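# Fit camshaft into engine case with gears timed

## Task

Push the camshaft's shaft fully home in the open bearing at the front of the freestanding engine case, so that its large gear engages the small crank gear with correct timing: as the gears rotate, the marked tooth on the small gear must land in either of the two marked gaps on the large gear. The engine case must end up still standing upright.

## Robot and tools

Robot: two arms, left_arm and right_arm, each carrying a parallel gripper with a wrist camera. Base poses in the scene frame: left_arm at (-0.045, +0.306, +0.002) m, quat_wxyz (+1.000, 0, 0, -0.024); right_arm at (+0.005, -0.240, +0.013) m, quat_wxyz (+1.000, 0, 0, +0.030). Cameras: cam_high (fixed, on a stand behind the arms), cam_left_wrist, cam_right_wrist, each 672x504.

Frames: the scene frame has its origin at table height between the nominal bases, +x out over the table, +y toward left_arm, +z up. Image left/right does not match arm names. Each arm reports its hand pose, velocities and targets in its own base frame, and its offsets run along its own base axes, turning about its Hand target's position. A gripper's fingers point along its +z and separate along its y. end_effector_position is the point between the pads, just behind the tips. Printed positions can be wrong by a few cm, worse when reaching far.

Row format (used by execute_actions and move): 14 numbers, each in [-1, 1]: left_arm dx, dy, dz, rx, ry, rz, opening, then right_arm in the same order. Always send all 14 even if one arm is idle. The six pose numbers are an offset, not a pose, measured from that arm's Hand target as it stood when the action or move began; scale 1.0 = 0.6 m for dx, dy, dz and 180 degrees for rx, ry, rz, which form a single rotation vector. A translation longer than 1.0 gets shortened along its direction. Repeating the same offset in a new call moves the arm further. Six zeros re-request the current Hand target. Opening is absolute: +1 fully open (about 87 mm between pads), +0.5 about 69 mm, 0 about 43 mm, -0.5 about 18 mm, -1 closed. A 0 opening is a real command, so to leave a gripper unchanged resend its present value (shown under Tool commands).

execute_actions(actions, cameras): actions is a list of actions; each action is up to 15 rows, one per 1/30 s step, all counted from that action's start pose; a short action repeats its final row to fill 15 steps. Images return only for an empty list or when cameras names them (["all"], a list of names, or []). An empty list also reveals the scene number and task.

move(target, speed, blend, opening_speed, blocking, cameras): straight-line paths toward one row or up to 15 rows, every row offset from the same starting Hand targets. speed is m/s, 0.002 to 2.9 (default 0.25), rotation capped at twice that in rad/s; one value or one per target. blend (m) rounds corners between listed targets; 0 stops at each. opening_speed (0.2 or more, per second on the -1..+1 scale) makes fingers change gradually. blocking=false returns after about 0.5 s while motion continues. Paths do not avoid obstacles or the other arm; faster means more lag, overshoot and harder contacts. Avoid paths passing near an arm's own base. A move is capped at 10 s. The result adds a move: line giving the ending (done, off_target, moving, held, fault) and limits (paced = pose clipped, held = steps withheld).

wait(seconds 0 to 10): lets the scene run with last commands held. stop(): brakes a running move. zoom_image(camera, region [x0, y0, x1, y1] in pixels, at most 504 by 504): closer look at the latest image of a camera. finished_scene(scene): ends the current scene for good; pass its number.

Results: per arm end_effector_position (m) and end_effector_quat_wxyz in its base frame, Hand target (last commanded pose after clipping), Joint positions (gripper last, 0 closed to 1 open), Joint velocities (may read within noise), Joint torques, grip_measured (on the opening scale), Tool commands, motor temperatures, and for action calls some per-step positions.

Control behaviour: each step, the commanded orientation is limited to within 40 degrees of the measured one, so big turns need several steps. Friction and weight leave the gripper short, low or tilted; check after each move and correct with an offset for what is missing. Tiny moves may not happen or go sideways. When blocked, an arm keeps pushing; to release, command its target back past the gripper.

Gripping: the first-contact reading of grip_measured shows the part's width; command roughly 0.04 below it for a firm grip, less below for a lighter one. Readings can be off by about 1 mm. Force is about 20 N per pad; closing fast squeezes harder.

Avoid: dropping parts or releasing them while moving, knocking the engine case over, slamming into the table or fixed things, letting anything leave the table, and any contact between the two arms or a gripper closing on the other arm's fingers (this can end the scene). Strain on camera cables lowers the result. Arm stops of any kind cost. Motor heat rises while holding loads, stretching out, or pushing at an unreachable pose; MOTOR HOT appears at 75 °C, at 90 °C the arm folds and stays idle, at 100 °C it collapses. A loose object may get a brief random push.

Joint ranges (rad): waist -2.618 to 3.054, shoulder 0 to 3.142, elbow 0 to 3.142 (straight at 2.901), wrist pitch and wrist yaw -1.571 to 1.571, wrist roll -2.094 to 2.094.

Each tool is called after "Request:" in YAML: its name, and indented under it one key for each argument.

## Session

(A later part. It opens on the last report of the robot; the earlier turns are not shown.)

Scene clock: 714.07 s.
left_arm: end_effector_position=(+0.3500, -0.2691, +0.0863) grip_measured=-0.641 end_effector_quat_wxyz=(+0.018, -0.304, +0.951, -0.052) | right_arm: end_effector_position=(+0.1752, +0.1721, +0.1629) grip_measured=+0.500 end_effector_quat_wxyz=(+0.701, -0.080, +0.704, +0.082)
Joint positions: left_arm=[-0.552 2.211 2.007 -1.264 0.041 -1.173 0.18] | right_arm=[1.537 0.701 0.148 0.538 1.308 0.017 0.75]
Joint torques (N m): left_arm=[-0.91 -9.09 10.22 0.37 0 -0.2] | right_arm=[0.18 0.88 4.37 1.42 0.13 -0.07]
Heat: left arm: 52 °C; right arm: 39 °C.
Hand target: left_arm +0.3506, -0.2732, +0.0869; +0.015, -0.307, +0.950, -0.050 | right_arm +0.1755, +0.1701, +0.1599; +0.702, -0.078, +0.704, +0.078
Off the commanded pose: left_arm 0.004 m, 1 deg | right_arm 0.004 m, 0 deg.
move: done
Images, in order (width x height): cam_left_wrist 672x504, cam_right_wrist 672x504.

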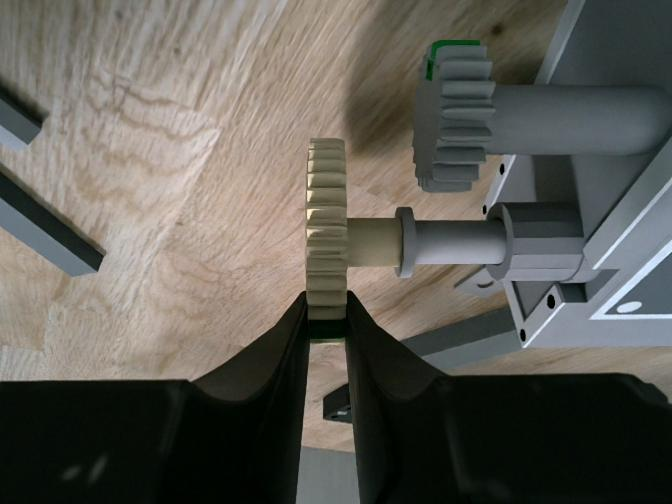

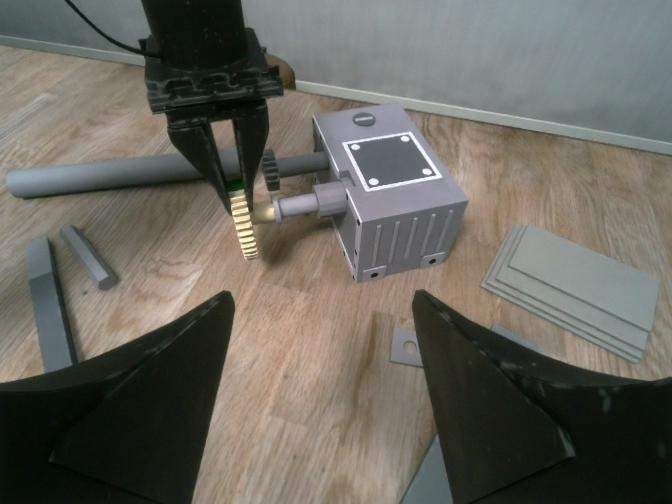

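Request:
move:
  target: [0.007,-0.0115,0.0003,0,0,0,-0.85,0,0,0,0,0,0,0.5]
  speed: 0.05
  cameras: ["cam_left_wrist","cam_right_wrist"]

Request:
zoom_image:
  camera: "cam_left_wrist"
  region: [462, 160, 612, 320]

Request:
zoom_image:
  camera: "cam_right_wrist"
  region: [240, 170, 360, 235]

Scene clock: 720.63 s.
left_arm: end_effector_position=(+0.3554, -0.2766, +0.0861) grip_measured=-0.641 end_effector_quat_wxyz=(+0.019, -0.305, +0.951, -0.054) | right_arm: end_effector_position=(+0.1752, +0.1721, +0.1629) grip_measured=+0.500 end_effector_quat_wxyz=(+0.701, -0.080, +0.704, +0.082)
Joint positions: left_arm=[-0.56 2.248 2.068 -1.284 0.04 -1.183 0.18] | right_arm=[1.537 0.701 0.148 0.538 1.308 0.017 0.75]
Joint torques (N m): left_arm=[-0.91 -9.43 10.24 0.33 -0.01 -0.19] | right_arm=[0.16 0.87 4.38 1.43 0.13 -0.06]
Motor temperatures (°C): left_arm=[23 53 43 25 26 25 28] | right_arm=[25 27 33 39 27 26 27]
Heat: left arm: 53 °C; right arm: 39 °C.
Hand target: left_arm +0.3548, -0.2800, +0.0869; +0.015, -0.308, +0.950, -0.050 | right_arm +0.1755, +0.1701, +0.1599; +0.702, -0.078, +0.704, +0.078
Off the commanded pose: left_arm 0.004 m, 1 deg | right_arm 0.004 m, 0 deg.
move: done
Images, in order (width x height): cam_left_wrist 672x504, cam_right_wrist 672x504.

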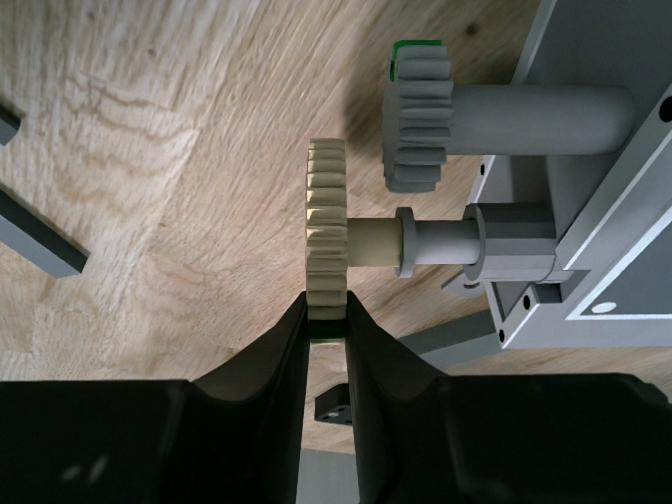

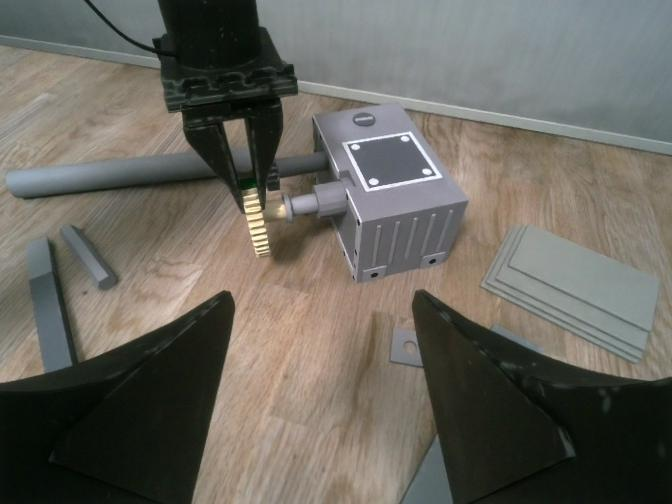

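Scaled by 3.150 from the camera's 672x504 image, which has a finer 960x720 frame.

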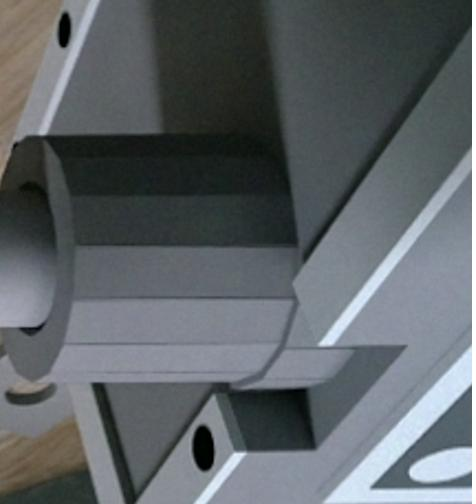

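Scaled by 4.200 from the camera's 672x504 image, which has a finer 960x720 frame.

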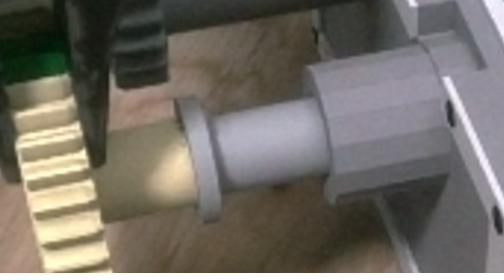

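Request:
zoom_image:
  camera: "cam_left_wrist"
  region: [290, 20, 470, 360]

Scaled by 1.482 from the camera's 672x504 image, which has a finer 960x720 frame.

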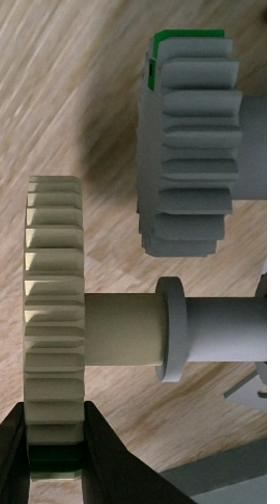

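Request:
zoom_image:
  camera: "cam_left_wrist"
  region: [370, 30, 470, 200]

Scaled by 2.965 from the camera's 672x504 image, which has a finer 960x720 frame.

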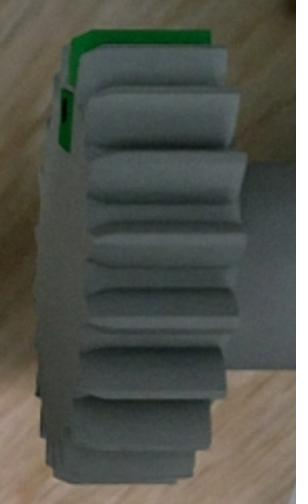

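Request:
move:
  target: [-0.0092,-0.0067,-0.0005,0.0434,-0.0606,0.0086,-0.85,0,0,0,0,0,0,0.5]
  speed: 0.06
  cameras: ["cam_left_wrist","cam_right_wrist"]

Request:
zoom_image:
  camera: "cam_left_wrist"
  region: [290, 0, 490, 360]

Request:
zoom_image:
  camera: "cam_right_wrist"
  region: [210, 140, 360, 270]

Scene clock: 824.30 s.
left_arm: end_effector_position=(+0.3512, -0.2869, +0.0848) grip_measured=-0.641 end_effector_quat_wxyz=(+0.117, -0.309, +0.944, -0.019) | right_arm: end_effector_position=(+0.1752, +0.1721, +0.1629) grip_measured=+0.500 end_effector_quat_wxyz=(+0.701, -0.080, +0.704, +0.082)
Joint positions: left_arm=[-0.665 2.183 1.973 -1.197 -0.172 -1.283 0.18] | right_arm=[1.537 0.701 0.148 0.538 1.308 0.017 0.75]
Joint torques (N m): left_arm=[-0.91 -11.95 5.16 0.74 -0.45 -0.2] | right_arm=[0.18 0.88 4.37 1.43 0.13 -0.07]
Heat: left arm: 51 °C; right arm: 39 °C.
Hand target: left_arm +0.3493, -0.2839, +0.0865; +0.126, -0.313, +0.941, -0.014 | right_arm +0.1755, +0.1701, +0.1599; +0.702, -0.078, +0.704, +0.078
Off the commanded pose: left_arm 0.004 m, 1 deg | right_arm 0.004 m, 0 deg.
move: done
Images, in order (width x height): cam_left_wrist 672x504, cam_right_wrist 672x504.

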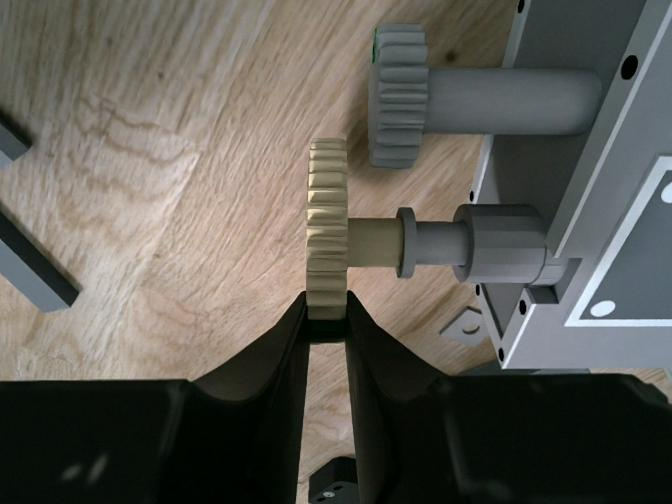

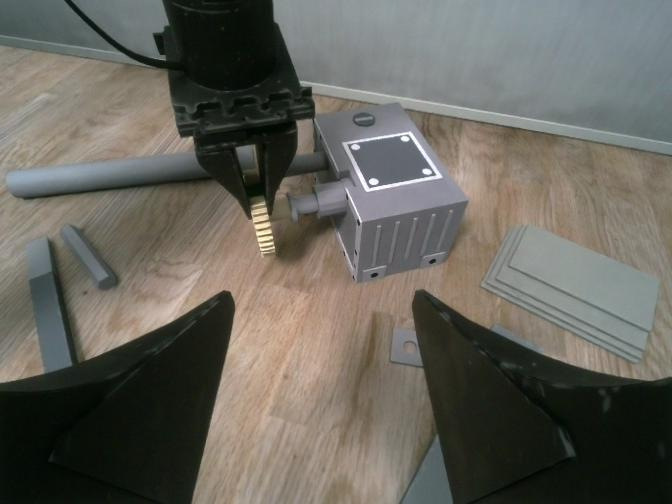

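Scaled by 1.400 from the camera's 672x504 image, which has a finer 960x720 frame.

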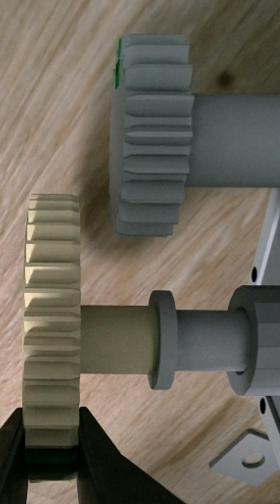

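Scaled by 3.360 from the camera's 672x504 image, which has a finer 960x720 frame.

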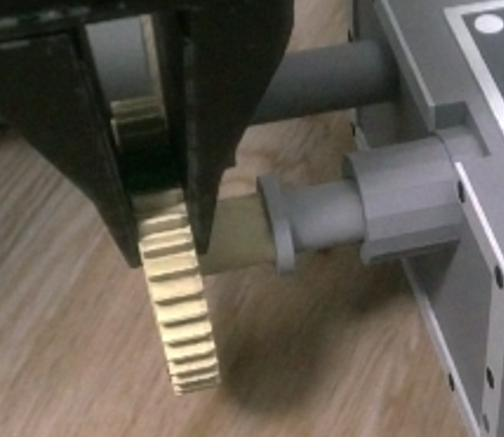

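Request:
zoom_image:
  camera: "cam_left_wrist"
  region: [350, 10, 450, 180]

Request:
zoom_image:
  camera: "cam_left_wrist"
  region: [290, 130, 370, 350]

Scaled by 2.965 from the camera's 672x504 image, which has a finer 960x720 frame.

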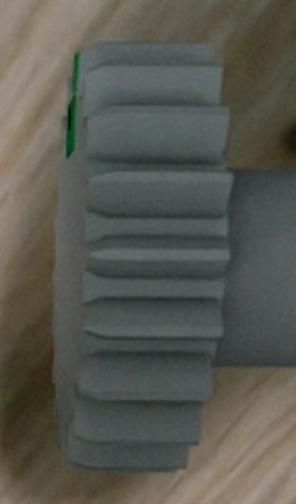

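Scaled by 2.291 from the camera's 672x504 image, which has a finer 960x720 frame.

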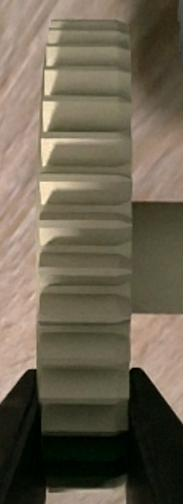

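Request:
zoom_image:
  camera: "cam_left_wrist"
  region: [300, 200, 360, 350]

Scaled by 3.360 from the camera's 672x504 image, which has a finer 960x720 frame.

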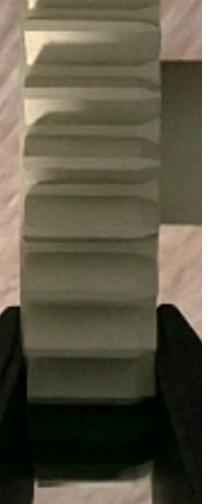

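Request:
zoom_image:
  camera: "cam_left_wrist"
  region: [300, 130, 360, 190]

Request:
zoom_image:
  camera: "cam_left_wrist"
  region: [300, 185, 360, 245]

Request:
zoom_image:
  camera: "cam_left_wrist"
  region: [300, 240, 360, 300]

Request:
zoom_image:
  camera: "cam_left_wrist"
  region: [300, 290, 360, 350]

Scaled by 8.400 from the camera's 672x504 image, which has a finer 960x720 frame.

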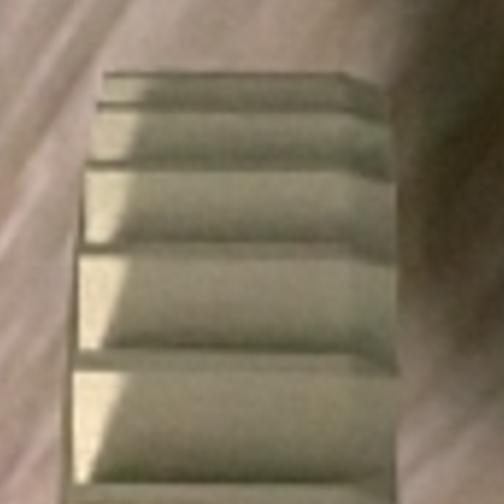

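Scaled by 8.400 from the camera's 672x504 image, which has a finer 960x720 frame.

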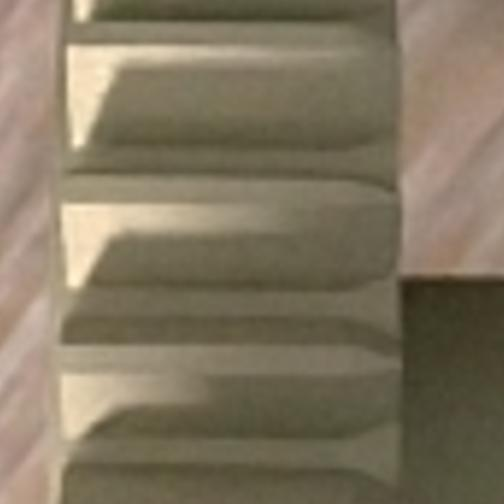

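Scaled by 8.400 from the camera's 672x504 image, which has a finer 960x720 frame.

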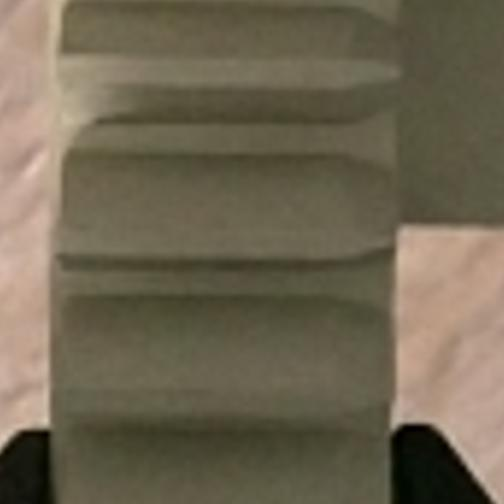

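Scaled by 8.400 from the camera's 672x504 image, which has a finer 960x720 frame.

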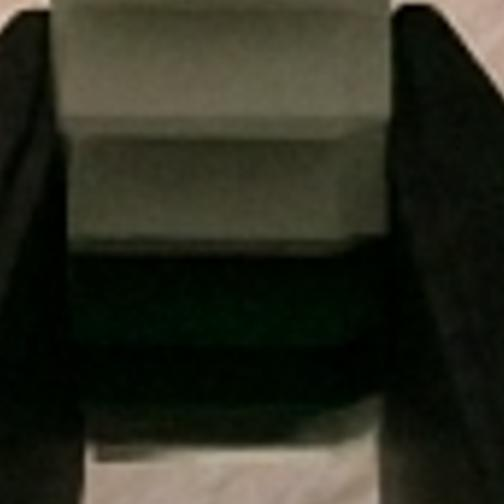

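Request:
move:
  target: [0.0077,-0.0207,0,0.004,-0.0056,0.0008,-0.85,0,0,0,0,0,0,0.5]
  speed: 0.05
  cameras: ["cam_left_wrist","cam_right_wrist"]

Request:
zoom_image:
  camera: "cam_left_wrist"
  region: [290, 0, 490, 360]

Request:
zoom_image:
  camera: "cam_right_wrist"
  region: [210, 140, 360, 270]

Scene clock: 946.80 s.
left_arm: end_effector_position=(+0.3510, -0.2896, +0.0860) grip_measured=-0.641 end_effector_quat_wxyz=(+0.130, -0.309, +0.942, -0.010) | right_arm: end_effector_position=(+0.1752, +0.1721, +0.1629) grip_measured=+0.500 end_effector_quat_wxyz=(+0.701, -0.080, +0.704, +0.082)
Joint positions: left_arm=[-0.683 2.191 1.991 -1.211 -0.208 -1.301 0.18] | right_arm=[1.537 0.701 0.148 0.538 1.308 0.017 0.75]
Joint torques (N m): left_arm=[-1.47 -8.92 10.48 0.6 -0.34 -0.25] | right_arm=[0.18 0.87 4.37 1.43 0.13 -0.07]
Motor temperatures (°C): left_arm=[23 66 37 26 26 25 28] | right_arm=[25 26 33 39 27 26 27]
Heat: left arm: 66 °C; right arm: 39 °C.
Hand target: left_arm +0.3539, -0.2964, +0.0867; +0.137, -0.313, +0.940, -0.011 | right_arm +0.1755, +0.1701, +0.1599; +0.702, -0.078, +0.704, +0.078
Off the commanded pose: left_arm 0.007 m, 1 deg | right_arm 0.004 m, 0 deg.
move: done
Images, in order (width x height): cam_left_wrist 672x504, cam_right_wrist 672x504.

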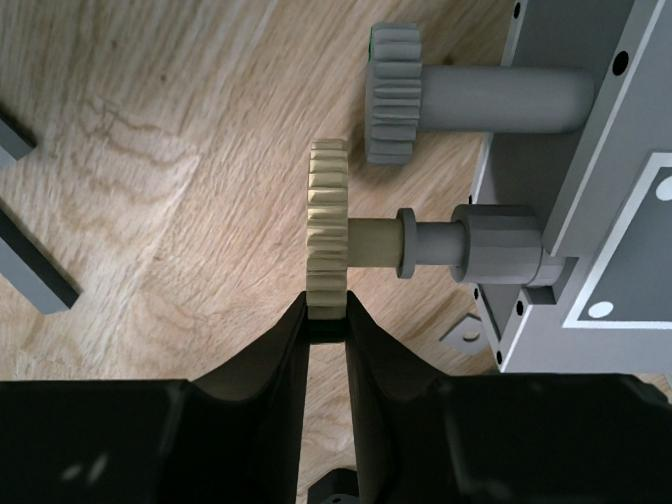

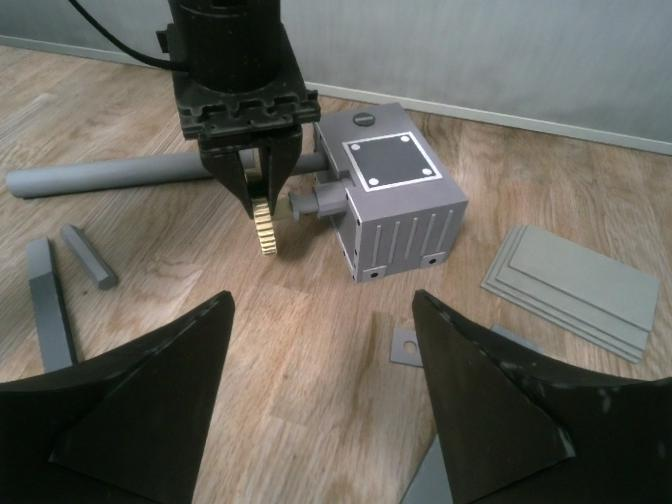

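Scaled by 1.400 from the camera's 672x504 image, which has a finer 960x720 frame.

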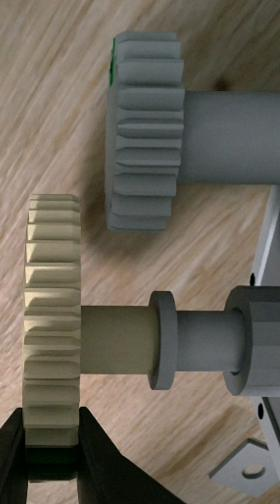

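Scaled by 3.360 from the camera's 672x504 image, which has a finer 960x720 frame.

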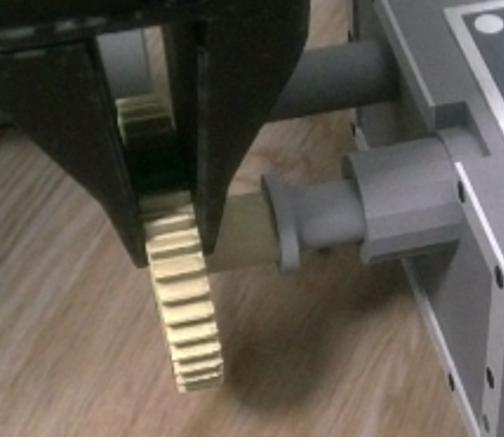

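Request:
move:
  target: [0.008,-0.014,0,0,0,0,-0.85,0,0,0,0,0,0,0.5]
  speed: 0.05
  cameras: ["cam_left_wrist","cam_right_wrist"]

Request:
zoom_image:
  camera: "cam_left_wrist"
  region: [290, 0, 490, 360]

Request:
zoom_image:
  camera: "cam_right_wrist"
  region: [210, 140, 360, 270]

Scene clock: 953.10 s.
left_arm: end_effector_position=(+0.3511, -0.2911, +0.0852) grip_measured=-0.636 end_effector_quat_wxyz=(+0.124, -0.312, +0.942, +0.004) | right_arm: end_effector_position=(+0.1752, +0.1721, +0.1629) grip_measured=+0.500 end_effector_quat_wxyz=(+0.701, -0.080, +0.704, +0.082)
Joint positions: left_arm=[-0.687 2.235 2.063 -1.272 -0.214 -1.314 0.182] | right_arm=[1.537 0.701 0.148 0.538 1.308 0.017 0.75]
Joint torques (N m): left_arm=[-1.8 -9.03 10.82 0.84 -0.3 -0.19] | right_arm=[0.13 0.87 4.38 1.43 0.13 -0.06]
Motor temperatures (°C): left_arm=[23 63 39 26 26 25 28] | right_arm=[25 26 33 39 27 26 27]
Heat: left arm: 63 °C; right arm: 39 °C.
Hand target: left_arm +0.3588, -0.3048, +0.0867; +0.137, -0.313, +0.940, -0.011 | right_arm +0.1755, +0.1701, +0.1599; +0.702, -0.078, +0.704, +0.078
Off the commanded pose: left_arm 0.016 m, 2 deg | right_arm 0.004 m, 0 deg.
move: off_target (left_arm)
Images, in order (width x height): cam_left_wrist 672x504, cam_right_wrist 672x504.

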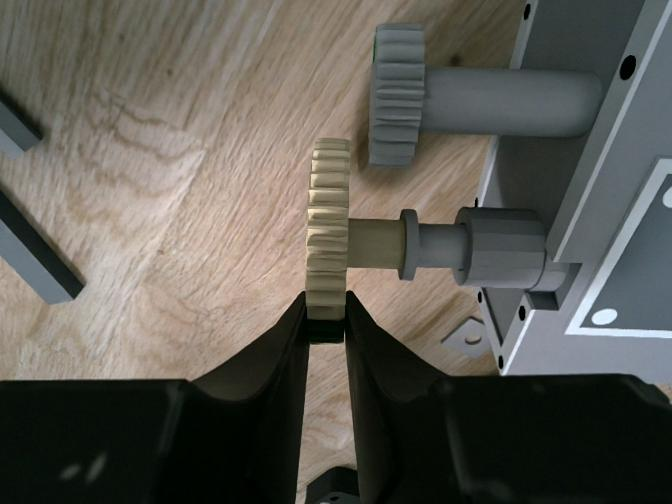

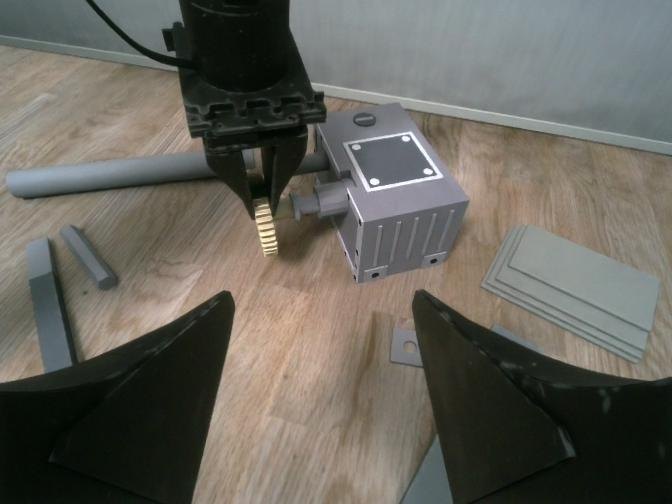

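Scaled by 1.400 from the camera's 672x504 image, which has a finer 960x720 frame.

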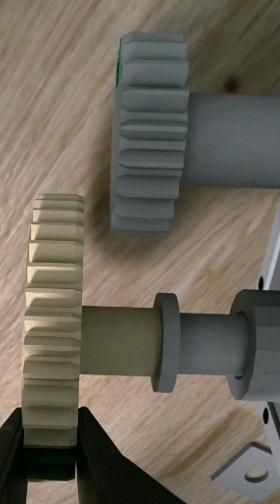

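Scaled by 3.360 from the camera's 672x504 image, which has a finer 960x720 frame.

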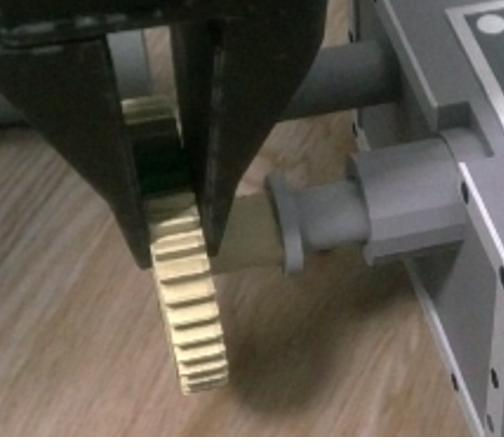

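Request:
move:
  target: [-0.012,0.021,0,0,0,0,-0.85,0,0,0,0,0,0,0.5]
  speed: 0.05
  cameras: ["cam_left_wrist","cam_right_wrist"]

Request:
zoom_image:
  camera: "cam_left_wrist"
  region: [400, 40, 600, 310]

Request:
zoom_image:
  camera: "cam_right_wrist"
  region: [270, 140, 390, 230]

Scene clock: 962.77 s.
left_arm: end_effector_position=(+0.3546, -0.2939, +0.0850) grip_measured=-0.640 end_effector_quat_wxyz=(+0.134, -0.314, +0.940, -0.012) | right_arm: end_effector_position=(+0.1752, +0.1721, +0.1629) grip_measured=+0.500 end_effector_quat_wxyz=(+0.701, -0.080, +0.704, +0.082)
Joint positions: left_arm=[-0.687 2.208 2.015 -1.212 -0.214 -1.315 0.18] | right_arm=[1.537 0.701 0.148 0.538 1.308 0.017 0.75]
Joint torques (N m): left_arm=[-0.66 -12.01 5.19 0.74 -0.28 -0.08] | right_arm=[0.2 0.87 4.37 1.43 0.13 -0.07]
Motor temperatures (°C): left_arm=[23 61 40 26 26 25 28] | right_arm=[25 26 33 39 27 26 27]
Heat: left arm: 61 °C; right arm: 39 °C.
Hand target: left_arm +0.3515, -0.2921, +0.0865; +0.137, -0.313, +0.940, -0.011 | right_arm +0.1755, +0.1701, +0.1599; +0.702, -0.078, +0.704, +0.078
Off the commanded pose: left_arm 0.004 m, 0 deg | right_arm 0.004 m, 0 deg.
move: done
Images, in order (width x height): cam_left_wrist 672x504, cam_right_wrist 672x504.

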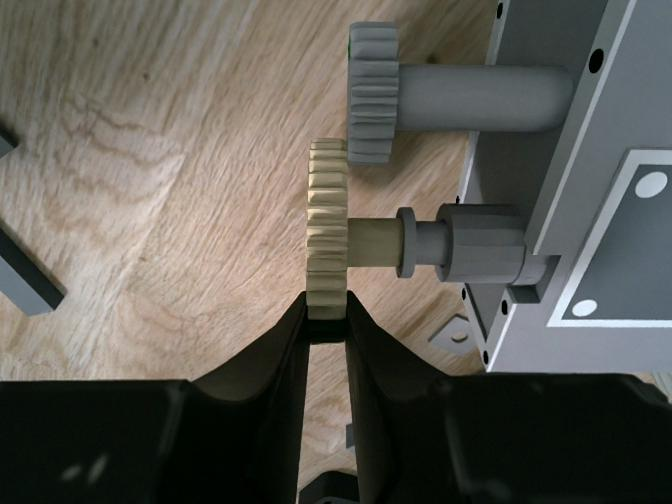

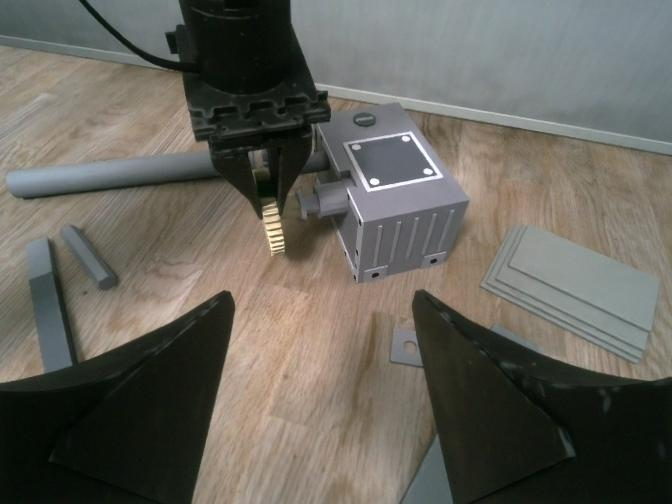

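Scaled by 1.867 from the camera's 672x504 image, which has a finer 960x720 frame.

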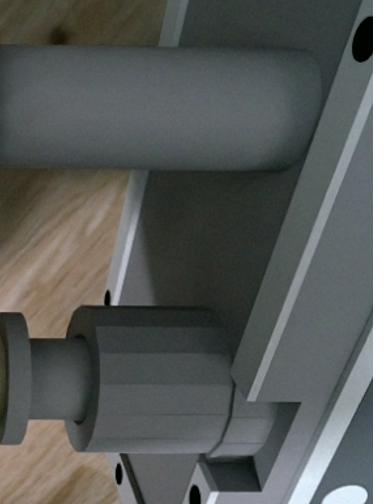

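Scaled by 4.200 from the camera's 672x504 image, which has a finer 960x720 frame.

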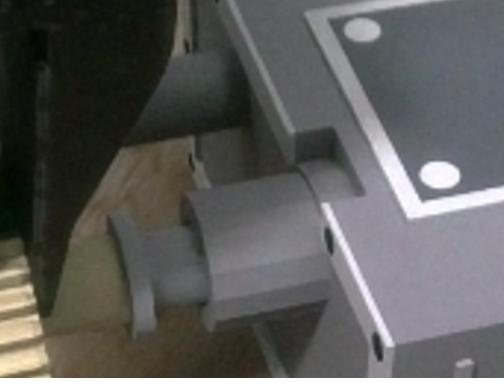

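Request:
move:
  target: [0.006,-0.011,0,0,0,0,-0.85,0,0,0,0,0,0,0.5]
  speed: 0.04
  cameras: ["cam_left_wrist","cam_right_wrist"]

Request:
zoom_image:
  camera: "cam_left_wrist"
  region: [290, 0, 490, 360]

Request:
zoom_image:
  camera: "cam_right_wrist"
  region: [240, 140, 390, 270]

Scene clock: 978.27 s.
left_arm: end_effector_position=(+0.3537, -0.2955, +0.0858) grip_measured=-0.640 end_effector_quat_wxyz=(+0.134, -0.312, +0.940, -0.013) | right_arm: end_effector_position=(+0.1752, +0.1721, +0.1629) grip_measured=+0.500 end_effector_quat_wxyz=(+0.701, -0.080, +0.704, +0.082)
Joint positions: left_arm=[-0.691 2.208 2.018 -1.213 -0.214 -1.315 0.18] | right_arm=[1.537 0.701 0.148 0.538 1.308 0.017 0.75]
Joint torques (N m): left_arm=[-0.92 -9.37 10.02 0.54 -0.29 -0.14] | right_arm=[0.18 0.87 4.4 1.43 0.13 -0.06]
Motor temperatures (°C): left_arm=[23 60 39 26 26 25 28] | right_arm=[25 26 33 39 27 26 27]
Heat: left arm: 60 °C; right arm: 39 °C.
Hand target: left_arm +0.3551, -0.2988, +0.0866; +0.137, -0.313, +0.940, -0.011 | right_arm +0.1755, +0.1701, +0.1599; +0.702, -0.078, +0.704, +0.078
Off the commanded pose: left_arm 0.004 m, 0 deg | right_arm 0.004 m, 0 deg.
move: done
Images, in order (width x height): cam_left_wrist 672x504, cam_right_wrist 672x504.

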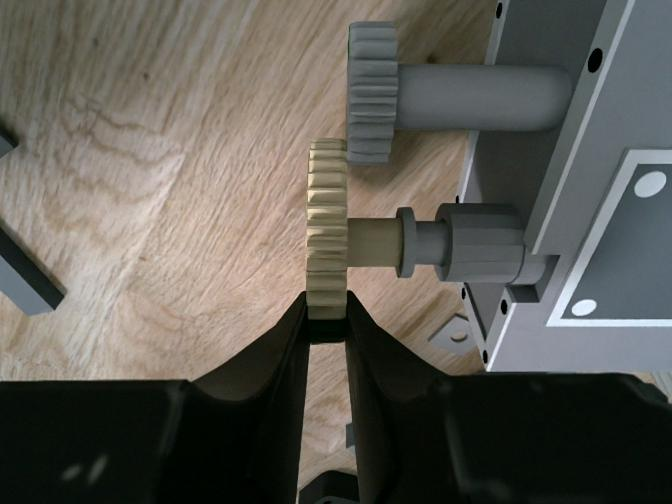

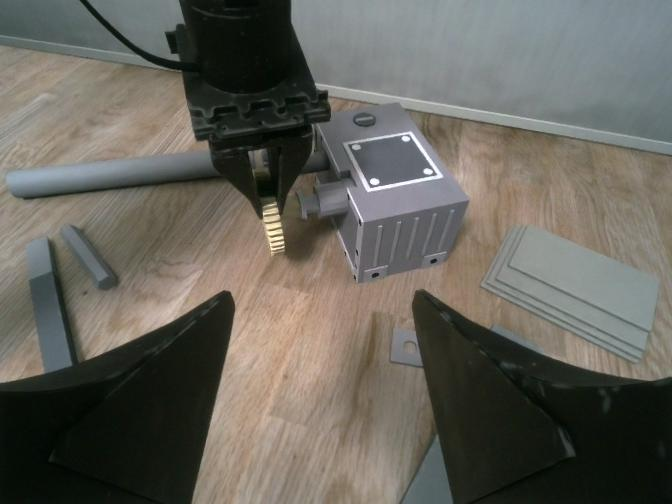

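Scaled by 1.400 from the camera's 672x504 image, which has a finer 960x720 frame.

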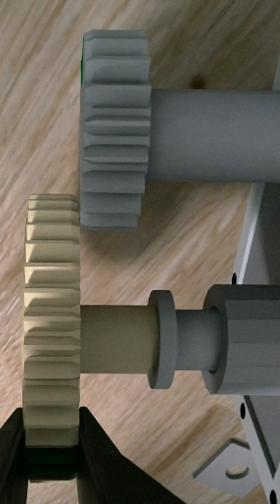

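Scaled by 3.360 from the camera's 672x504 image, which has a finer 960x720 frame.

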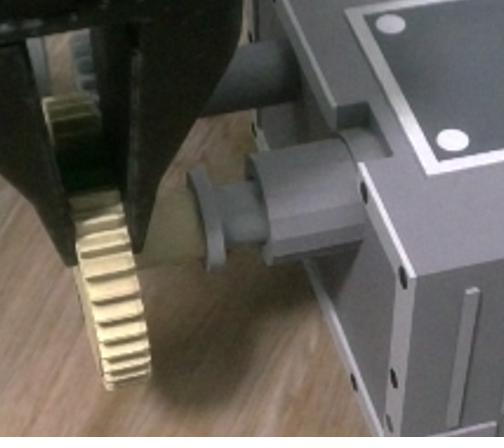

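Request:
zoom_image:
  camera: "cam_left_wrist"
  region: [335, 10, 405, 95]

Request:
zoom_image:
  camera: "cam_left_wrist"
  region: [335, 85, 405, 170]

Request:
zoom_image:
  camera: "cam_left_wrist"
  region: [300, 185, 360, 265]

Request:
zoom_image:
  camera: "cam_right_wrist"
  region: [255, 135, 305, 195]

Scaled by 5.929 from the camera's 672x504 image, which has a finer 960x720 frame.

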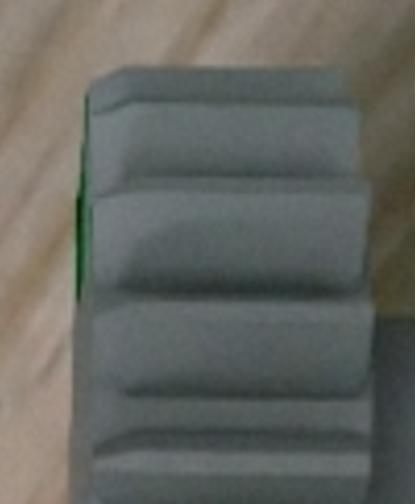

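Scaled by 5.929 from the camera's 672x504 image, which has a finer 960x720 frame.

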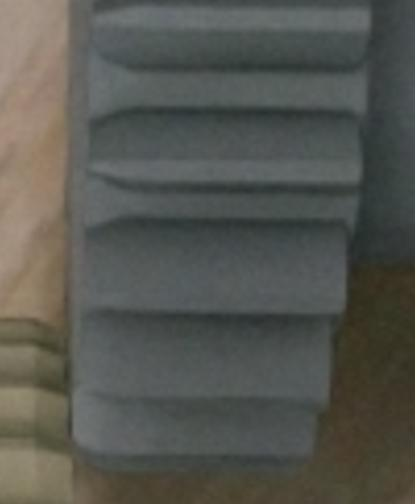

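Scaled by 6.300 from the camera's 672x504 image, which has a finer 960x720 frame.

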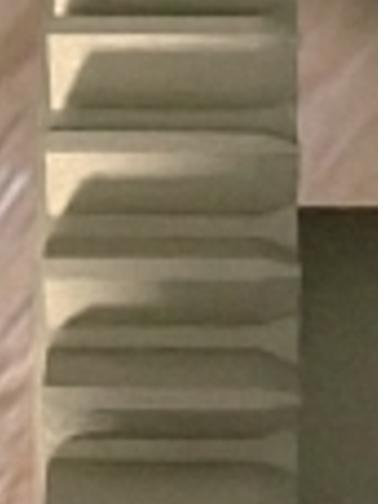

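Scaled by 8.400 from the camera's 672x504 image, which has a finer 960x720 frame.

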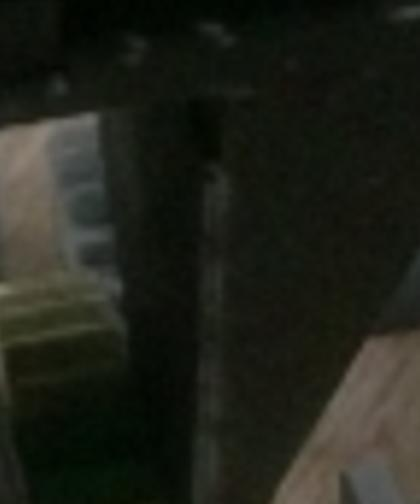

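Request:
move:
  target: [0.008,-0.0145,0,0,0,0,-0.85,0,0,0,0,0,0,0.5]
  speed: 0.04
  cameras: ["cam_left_wrist","cam_right_wrist"]

Request:
zoom_image:
  camera: "cam_left_wrist"
  region: [290, 0, 490, 360]

Request:
zoom_image:
  camera: "cam_right_wrist"
  region: [240, 140, 390, 270]

Scene clock: 997.73 s.
left_arm: end_effector_position=(+0.3538, -0.2960, +0.0854) grip_measured=-0.638 end_effector_quat_wxyz=(+0.126, -0.313, +0.941, +0.000) | right_arm: end_effector_position=(+0.1752, +0.1721, +0.1629) grip_measured=+0.500 end_effector_quat_wxyz=(+0.701, -0.080, +0.704, +0.082)
Joint positions: left_arm=[-0.692 2.25 2.088 -1.274 -0.214 -1.32 0.181] | right_arm=[1.537 0.701 0.148 0.538 1.308 0.017 0.75]
Joint torques (N m): left_arm=[-1.65 -9.22 10.74 0.76 -0.3 -0.17] | right_arm=[0.17 0.87 4.38 1.42 0.13 -0.06]
Motor temperatures (°C): left_arm=[23 57 41 26 26 25 28] | right_arm=[25 26 33 39 27 26 27]
Heat: left arm: 57 °C; right arm: 39 °C.
Hand target: left_arm +0.3599, -0.3075, +0.0867; +0.137, -0.313, +0.940, -0.011 | right_arm +0.1755, +0.1701, +0.1599; +0.702, -0.078, +0.704, +0.078
Off the commanded pose: left_arm 0.013 m, 2 deg | right_arm 0.004 m, 0 deg.
move: off_target (left_arm)
Images, in order (width x height): cam_left_wrist 672x504, cam_right_wrist 672x504.

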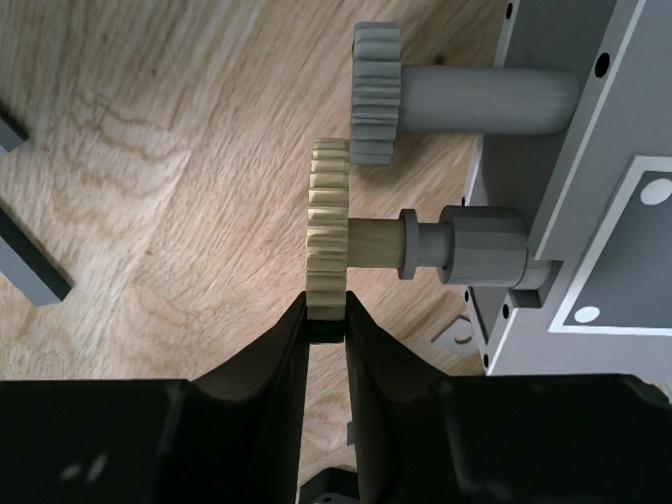

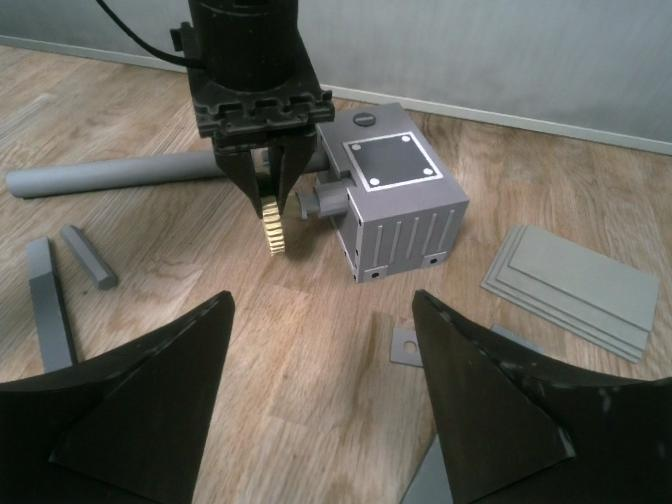

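Scaled by 1.400 from the camera's 672x504 image, which has a finer 960x720 frame.

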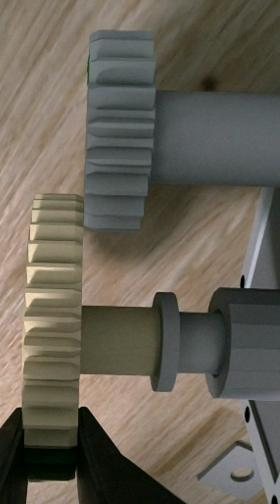

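Scaled by 3.360 from the camera's 672x504 image, which has a finer 960x720 frame.

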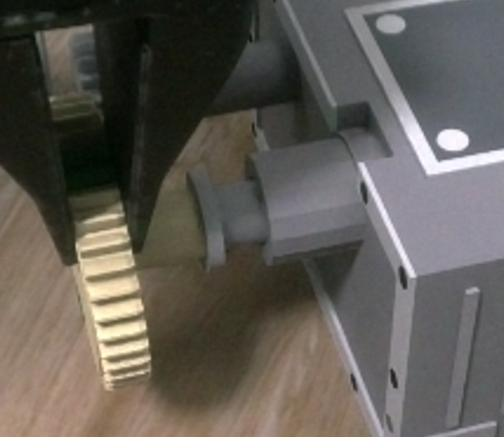

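Request:
move:
  target: [-0.008,0.0145,0,0,0,0,-0.85,0,0,0,0,0,0,0.5]
  speed: 0.05
  cameras: ["cam_left_wrist"]

Scene clock: 1006.60 s.
left_arm: end_effector_position=(+0.3536, -0.2958, +0.0845) grip_measured=-0.638 end_effector_quat_wxyz=(+0.127, -0.313, +0.941, -0.002) | right_arm: end_effector_position=(+0.1752, +0.1721, +0.1629) grip_measured=+0.500 end_effector_quat_wxyz=(+0.701, -0.080, +0.704, +0.082)
Joint positions: left_arm=[-0.692 2.242 2.071 -1.26 -0.214 -1.32 0.181] | right_arm=[1.537 0.701 0.148 0.538 1.308 0.017 0.75]
Joint torques (N m): left_arm=[-0.84 -12.1 5.23 0.95 -0.29 -0.1] | right_arm=[0.18 0.9 4.38 1.43 0.13 -0.07]
Motor temperatures (°C): left_arm=[23 58 41 26 26 25 28] | right_arm=[25 26 33 39 27 26 27]
Heat: left arm: 58 °C; right arm: 39 °C.
Hand target: left_arm +0.3551, -0.2988, +0.0866; +0.137, -0.313, +0.940, -0.011 | right_arm +0.1755, +0.1701, +0.1599; +0.702, -0.078, +0.704, +0.078
Off the commanded pose: left_arm 0.004 m, 2 deg | right_arm 0.004 m, 0 deg.
move: done
Images, in order (width x height): cam_left_wrist 672x504.

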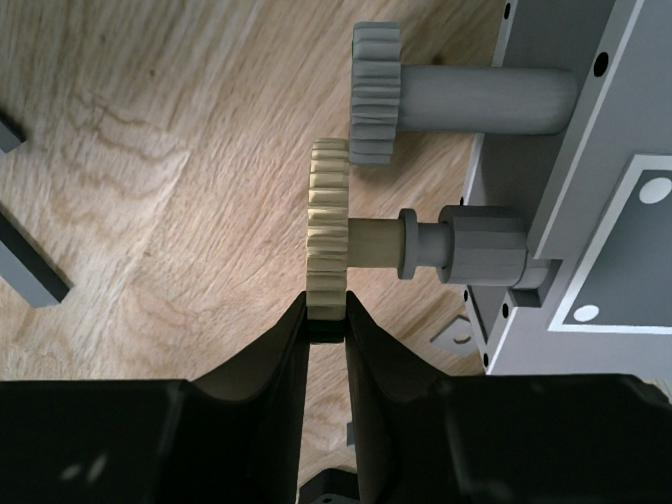

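Request:
move:
  target: [0.005,-0.005,0,-0.0096,0.0135,-0.0018,-0.85,0,0,0,0,0,0,0.5]
  speed: 0.03
  cameras: ["cam_left_wrist","cam_right_wrist"]

Request:
zoom_image:
  camera: "cam_left_wrist"
  region: [290, 0, 490, 360]

Scene clock: 1040.83 s.
left_arm: end_effector_position=(+0.3544, -0.2952, +0.0858) grip_measured=-0.638 end_effector_quat_wxyz=(+0.117, -0.313, +0.942, -0.008) | right_arm: end_effector_position=(+0.1752, +0.1721, +0.1629) grip_measured=+0.500 end_effector_quat_wxyz=(+0.701, -0.080, +0.704, +0.082)
Joint positions: left_arm=[-0.68 2.242 2.076 -1.262 -0.189 -1.308 0.181] | right_arm=[1.537 0.701 0.148 0.538 1.308 0.017 0.75]
Joint torques (N m): left_arm=[-0.08 -9.28 10.41 0.63 0.08 -0.03] | right_arm=[0.16 0.84 4.36 1.43 0.13 -0.06]
Motor temperatures (°C): left_arm=[23 58 39 27 26 25 28] | right_arm=[25 26 33 38 27 26 27]
Heat: left arm: 58 °C; right arm: 38 °C.
Hand target: left_arm +0.3581, -0.3017, +0.0866; +0.112, -0.312, +0.943, -0.019 | right_arm +0.1755, +0.1701, +0.1599; +0.702, -0.078, +0.704, +0.078
Off the commanded pose: left_arm 0.008 m, 1 deg | right_arm 0.004 m, 0 deg.
move: done
Images, in order (width x height): cam_left_wrist 672x504, cam_right_wrist 672x504.

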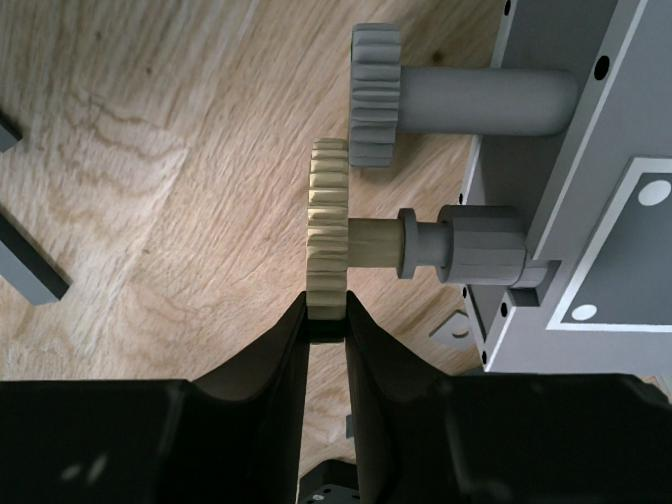

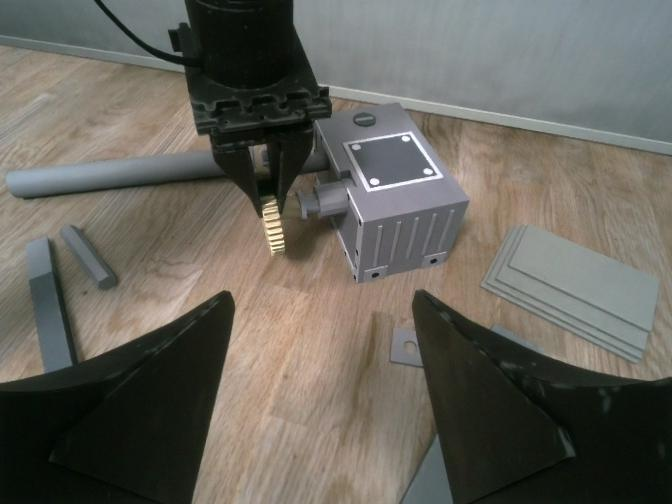

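Scaled by 1.400 from the camera's 672x504 image, which has a finer 960x720 frame.

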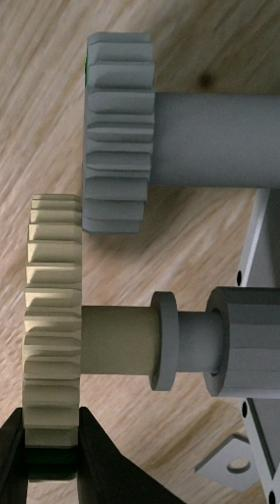

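Request:
move:
  target: [0.003,-0.0075,0,-0.004,0.0056,-0.0008,-0.85,0,0,0,0,0,0,0.5]
  speed: 0.03
  cameras: ["cam_left_wrist"]

Request:
zoom_image:
  camera: "cam_left_wrist"
  region: [300, 80, 480, 300]

Scene clock: 1046.80 s.
left_arm: end_effector_position=(+0.3549, -0.2952, +0.0854) grip_measured=-0.637 end_effector_quat_wxyz=(+0.107, -0.313, +0.944, -0.003) | right_arm: end_effector_position=(+0.1752, +0.1721, +0.1629) grip_measured=+0.500 end_effector_quat_wxyz=(+0.701, -0.080, +0.704, +0.082)
Joint positions: left_arm=[-0.675 2.271 2.123 -1.3 -0.176 -1.305 0.181] | right_arm=[1.537 0.701 0.148 0.538 1.308 0.017 0.75]
Joint torques (N m): left_arm=[-0.36 -9.26 10.66 0.73 0.17 -0.05] | right_arm=[0.18 0.88 4.37 1.43 0.13 -0.06]
Motor temperatures (°C): left_arm=[23 57 40 26 26 25 28] | right_arm=[25 26 33 38 27 26 27]
Heat: left arm: 57 °C; right arm: 38 °C.
Hand target: left_arm +0.3598, -0.3063, +0.0865; +0.102, -0.312, +0.944, -0.022 | right_arm +0.1755, +0.1701, +0.1599; +0.702, -0.078, +0.704, +0.078
Off the commanded pose: left_arm 0.012 m, 2 deg | right_arm 0.004 m, 0 deg.
move: off_target (left_arm)
Images, in order (width x height): cam_left_wrist 672x504.

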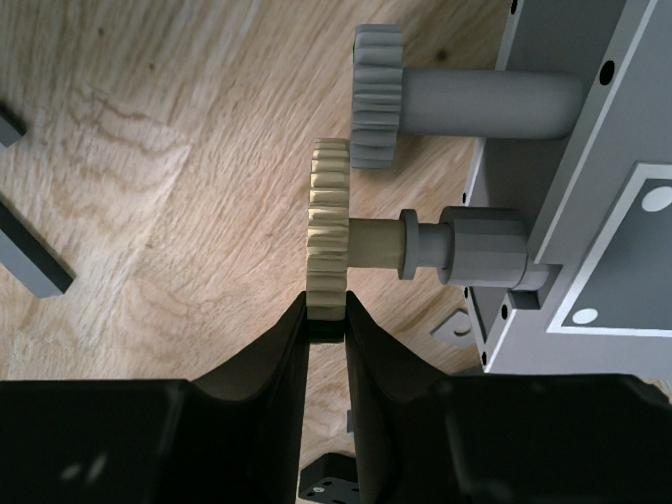

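Scaled by 2.291 from the camera's 672x504 image, which has a finer 960x720 frame.

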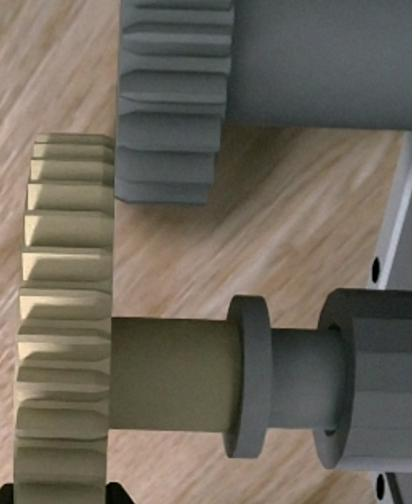

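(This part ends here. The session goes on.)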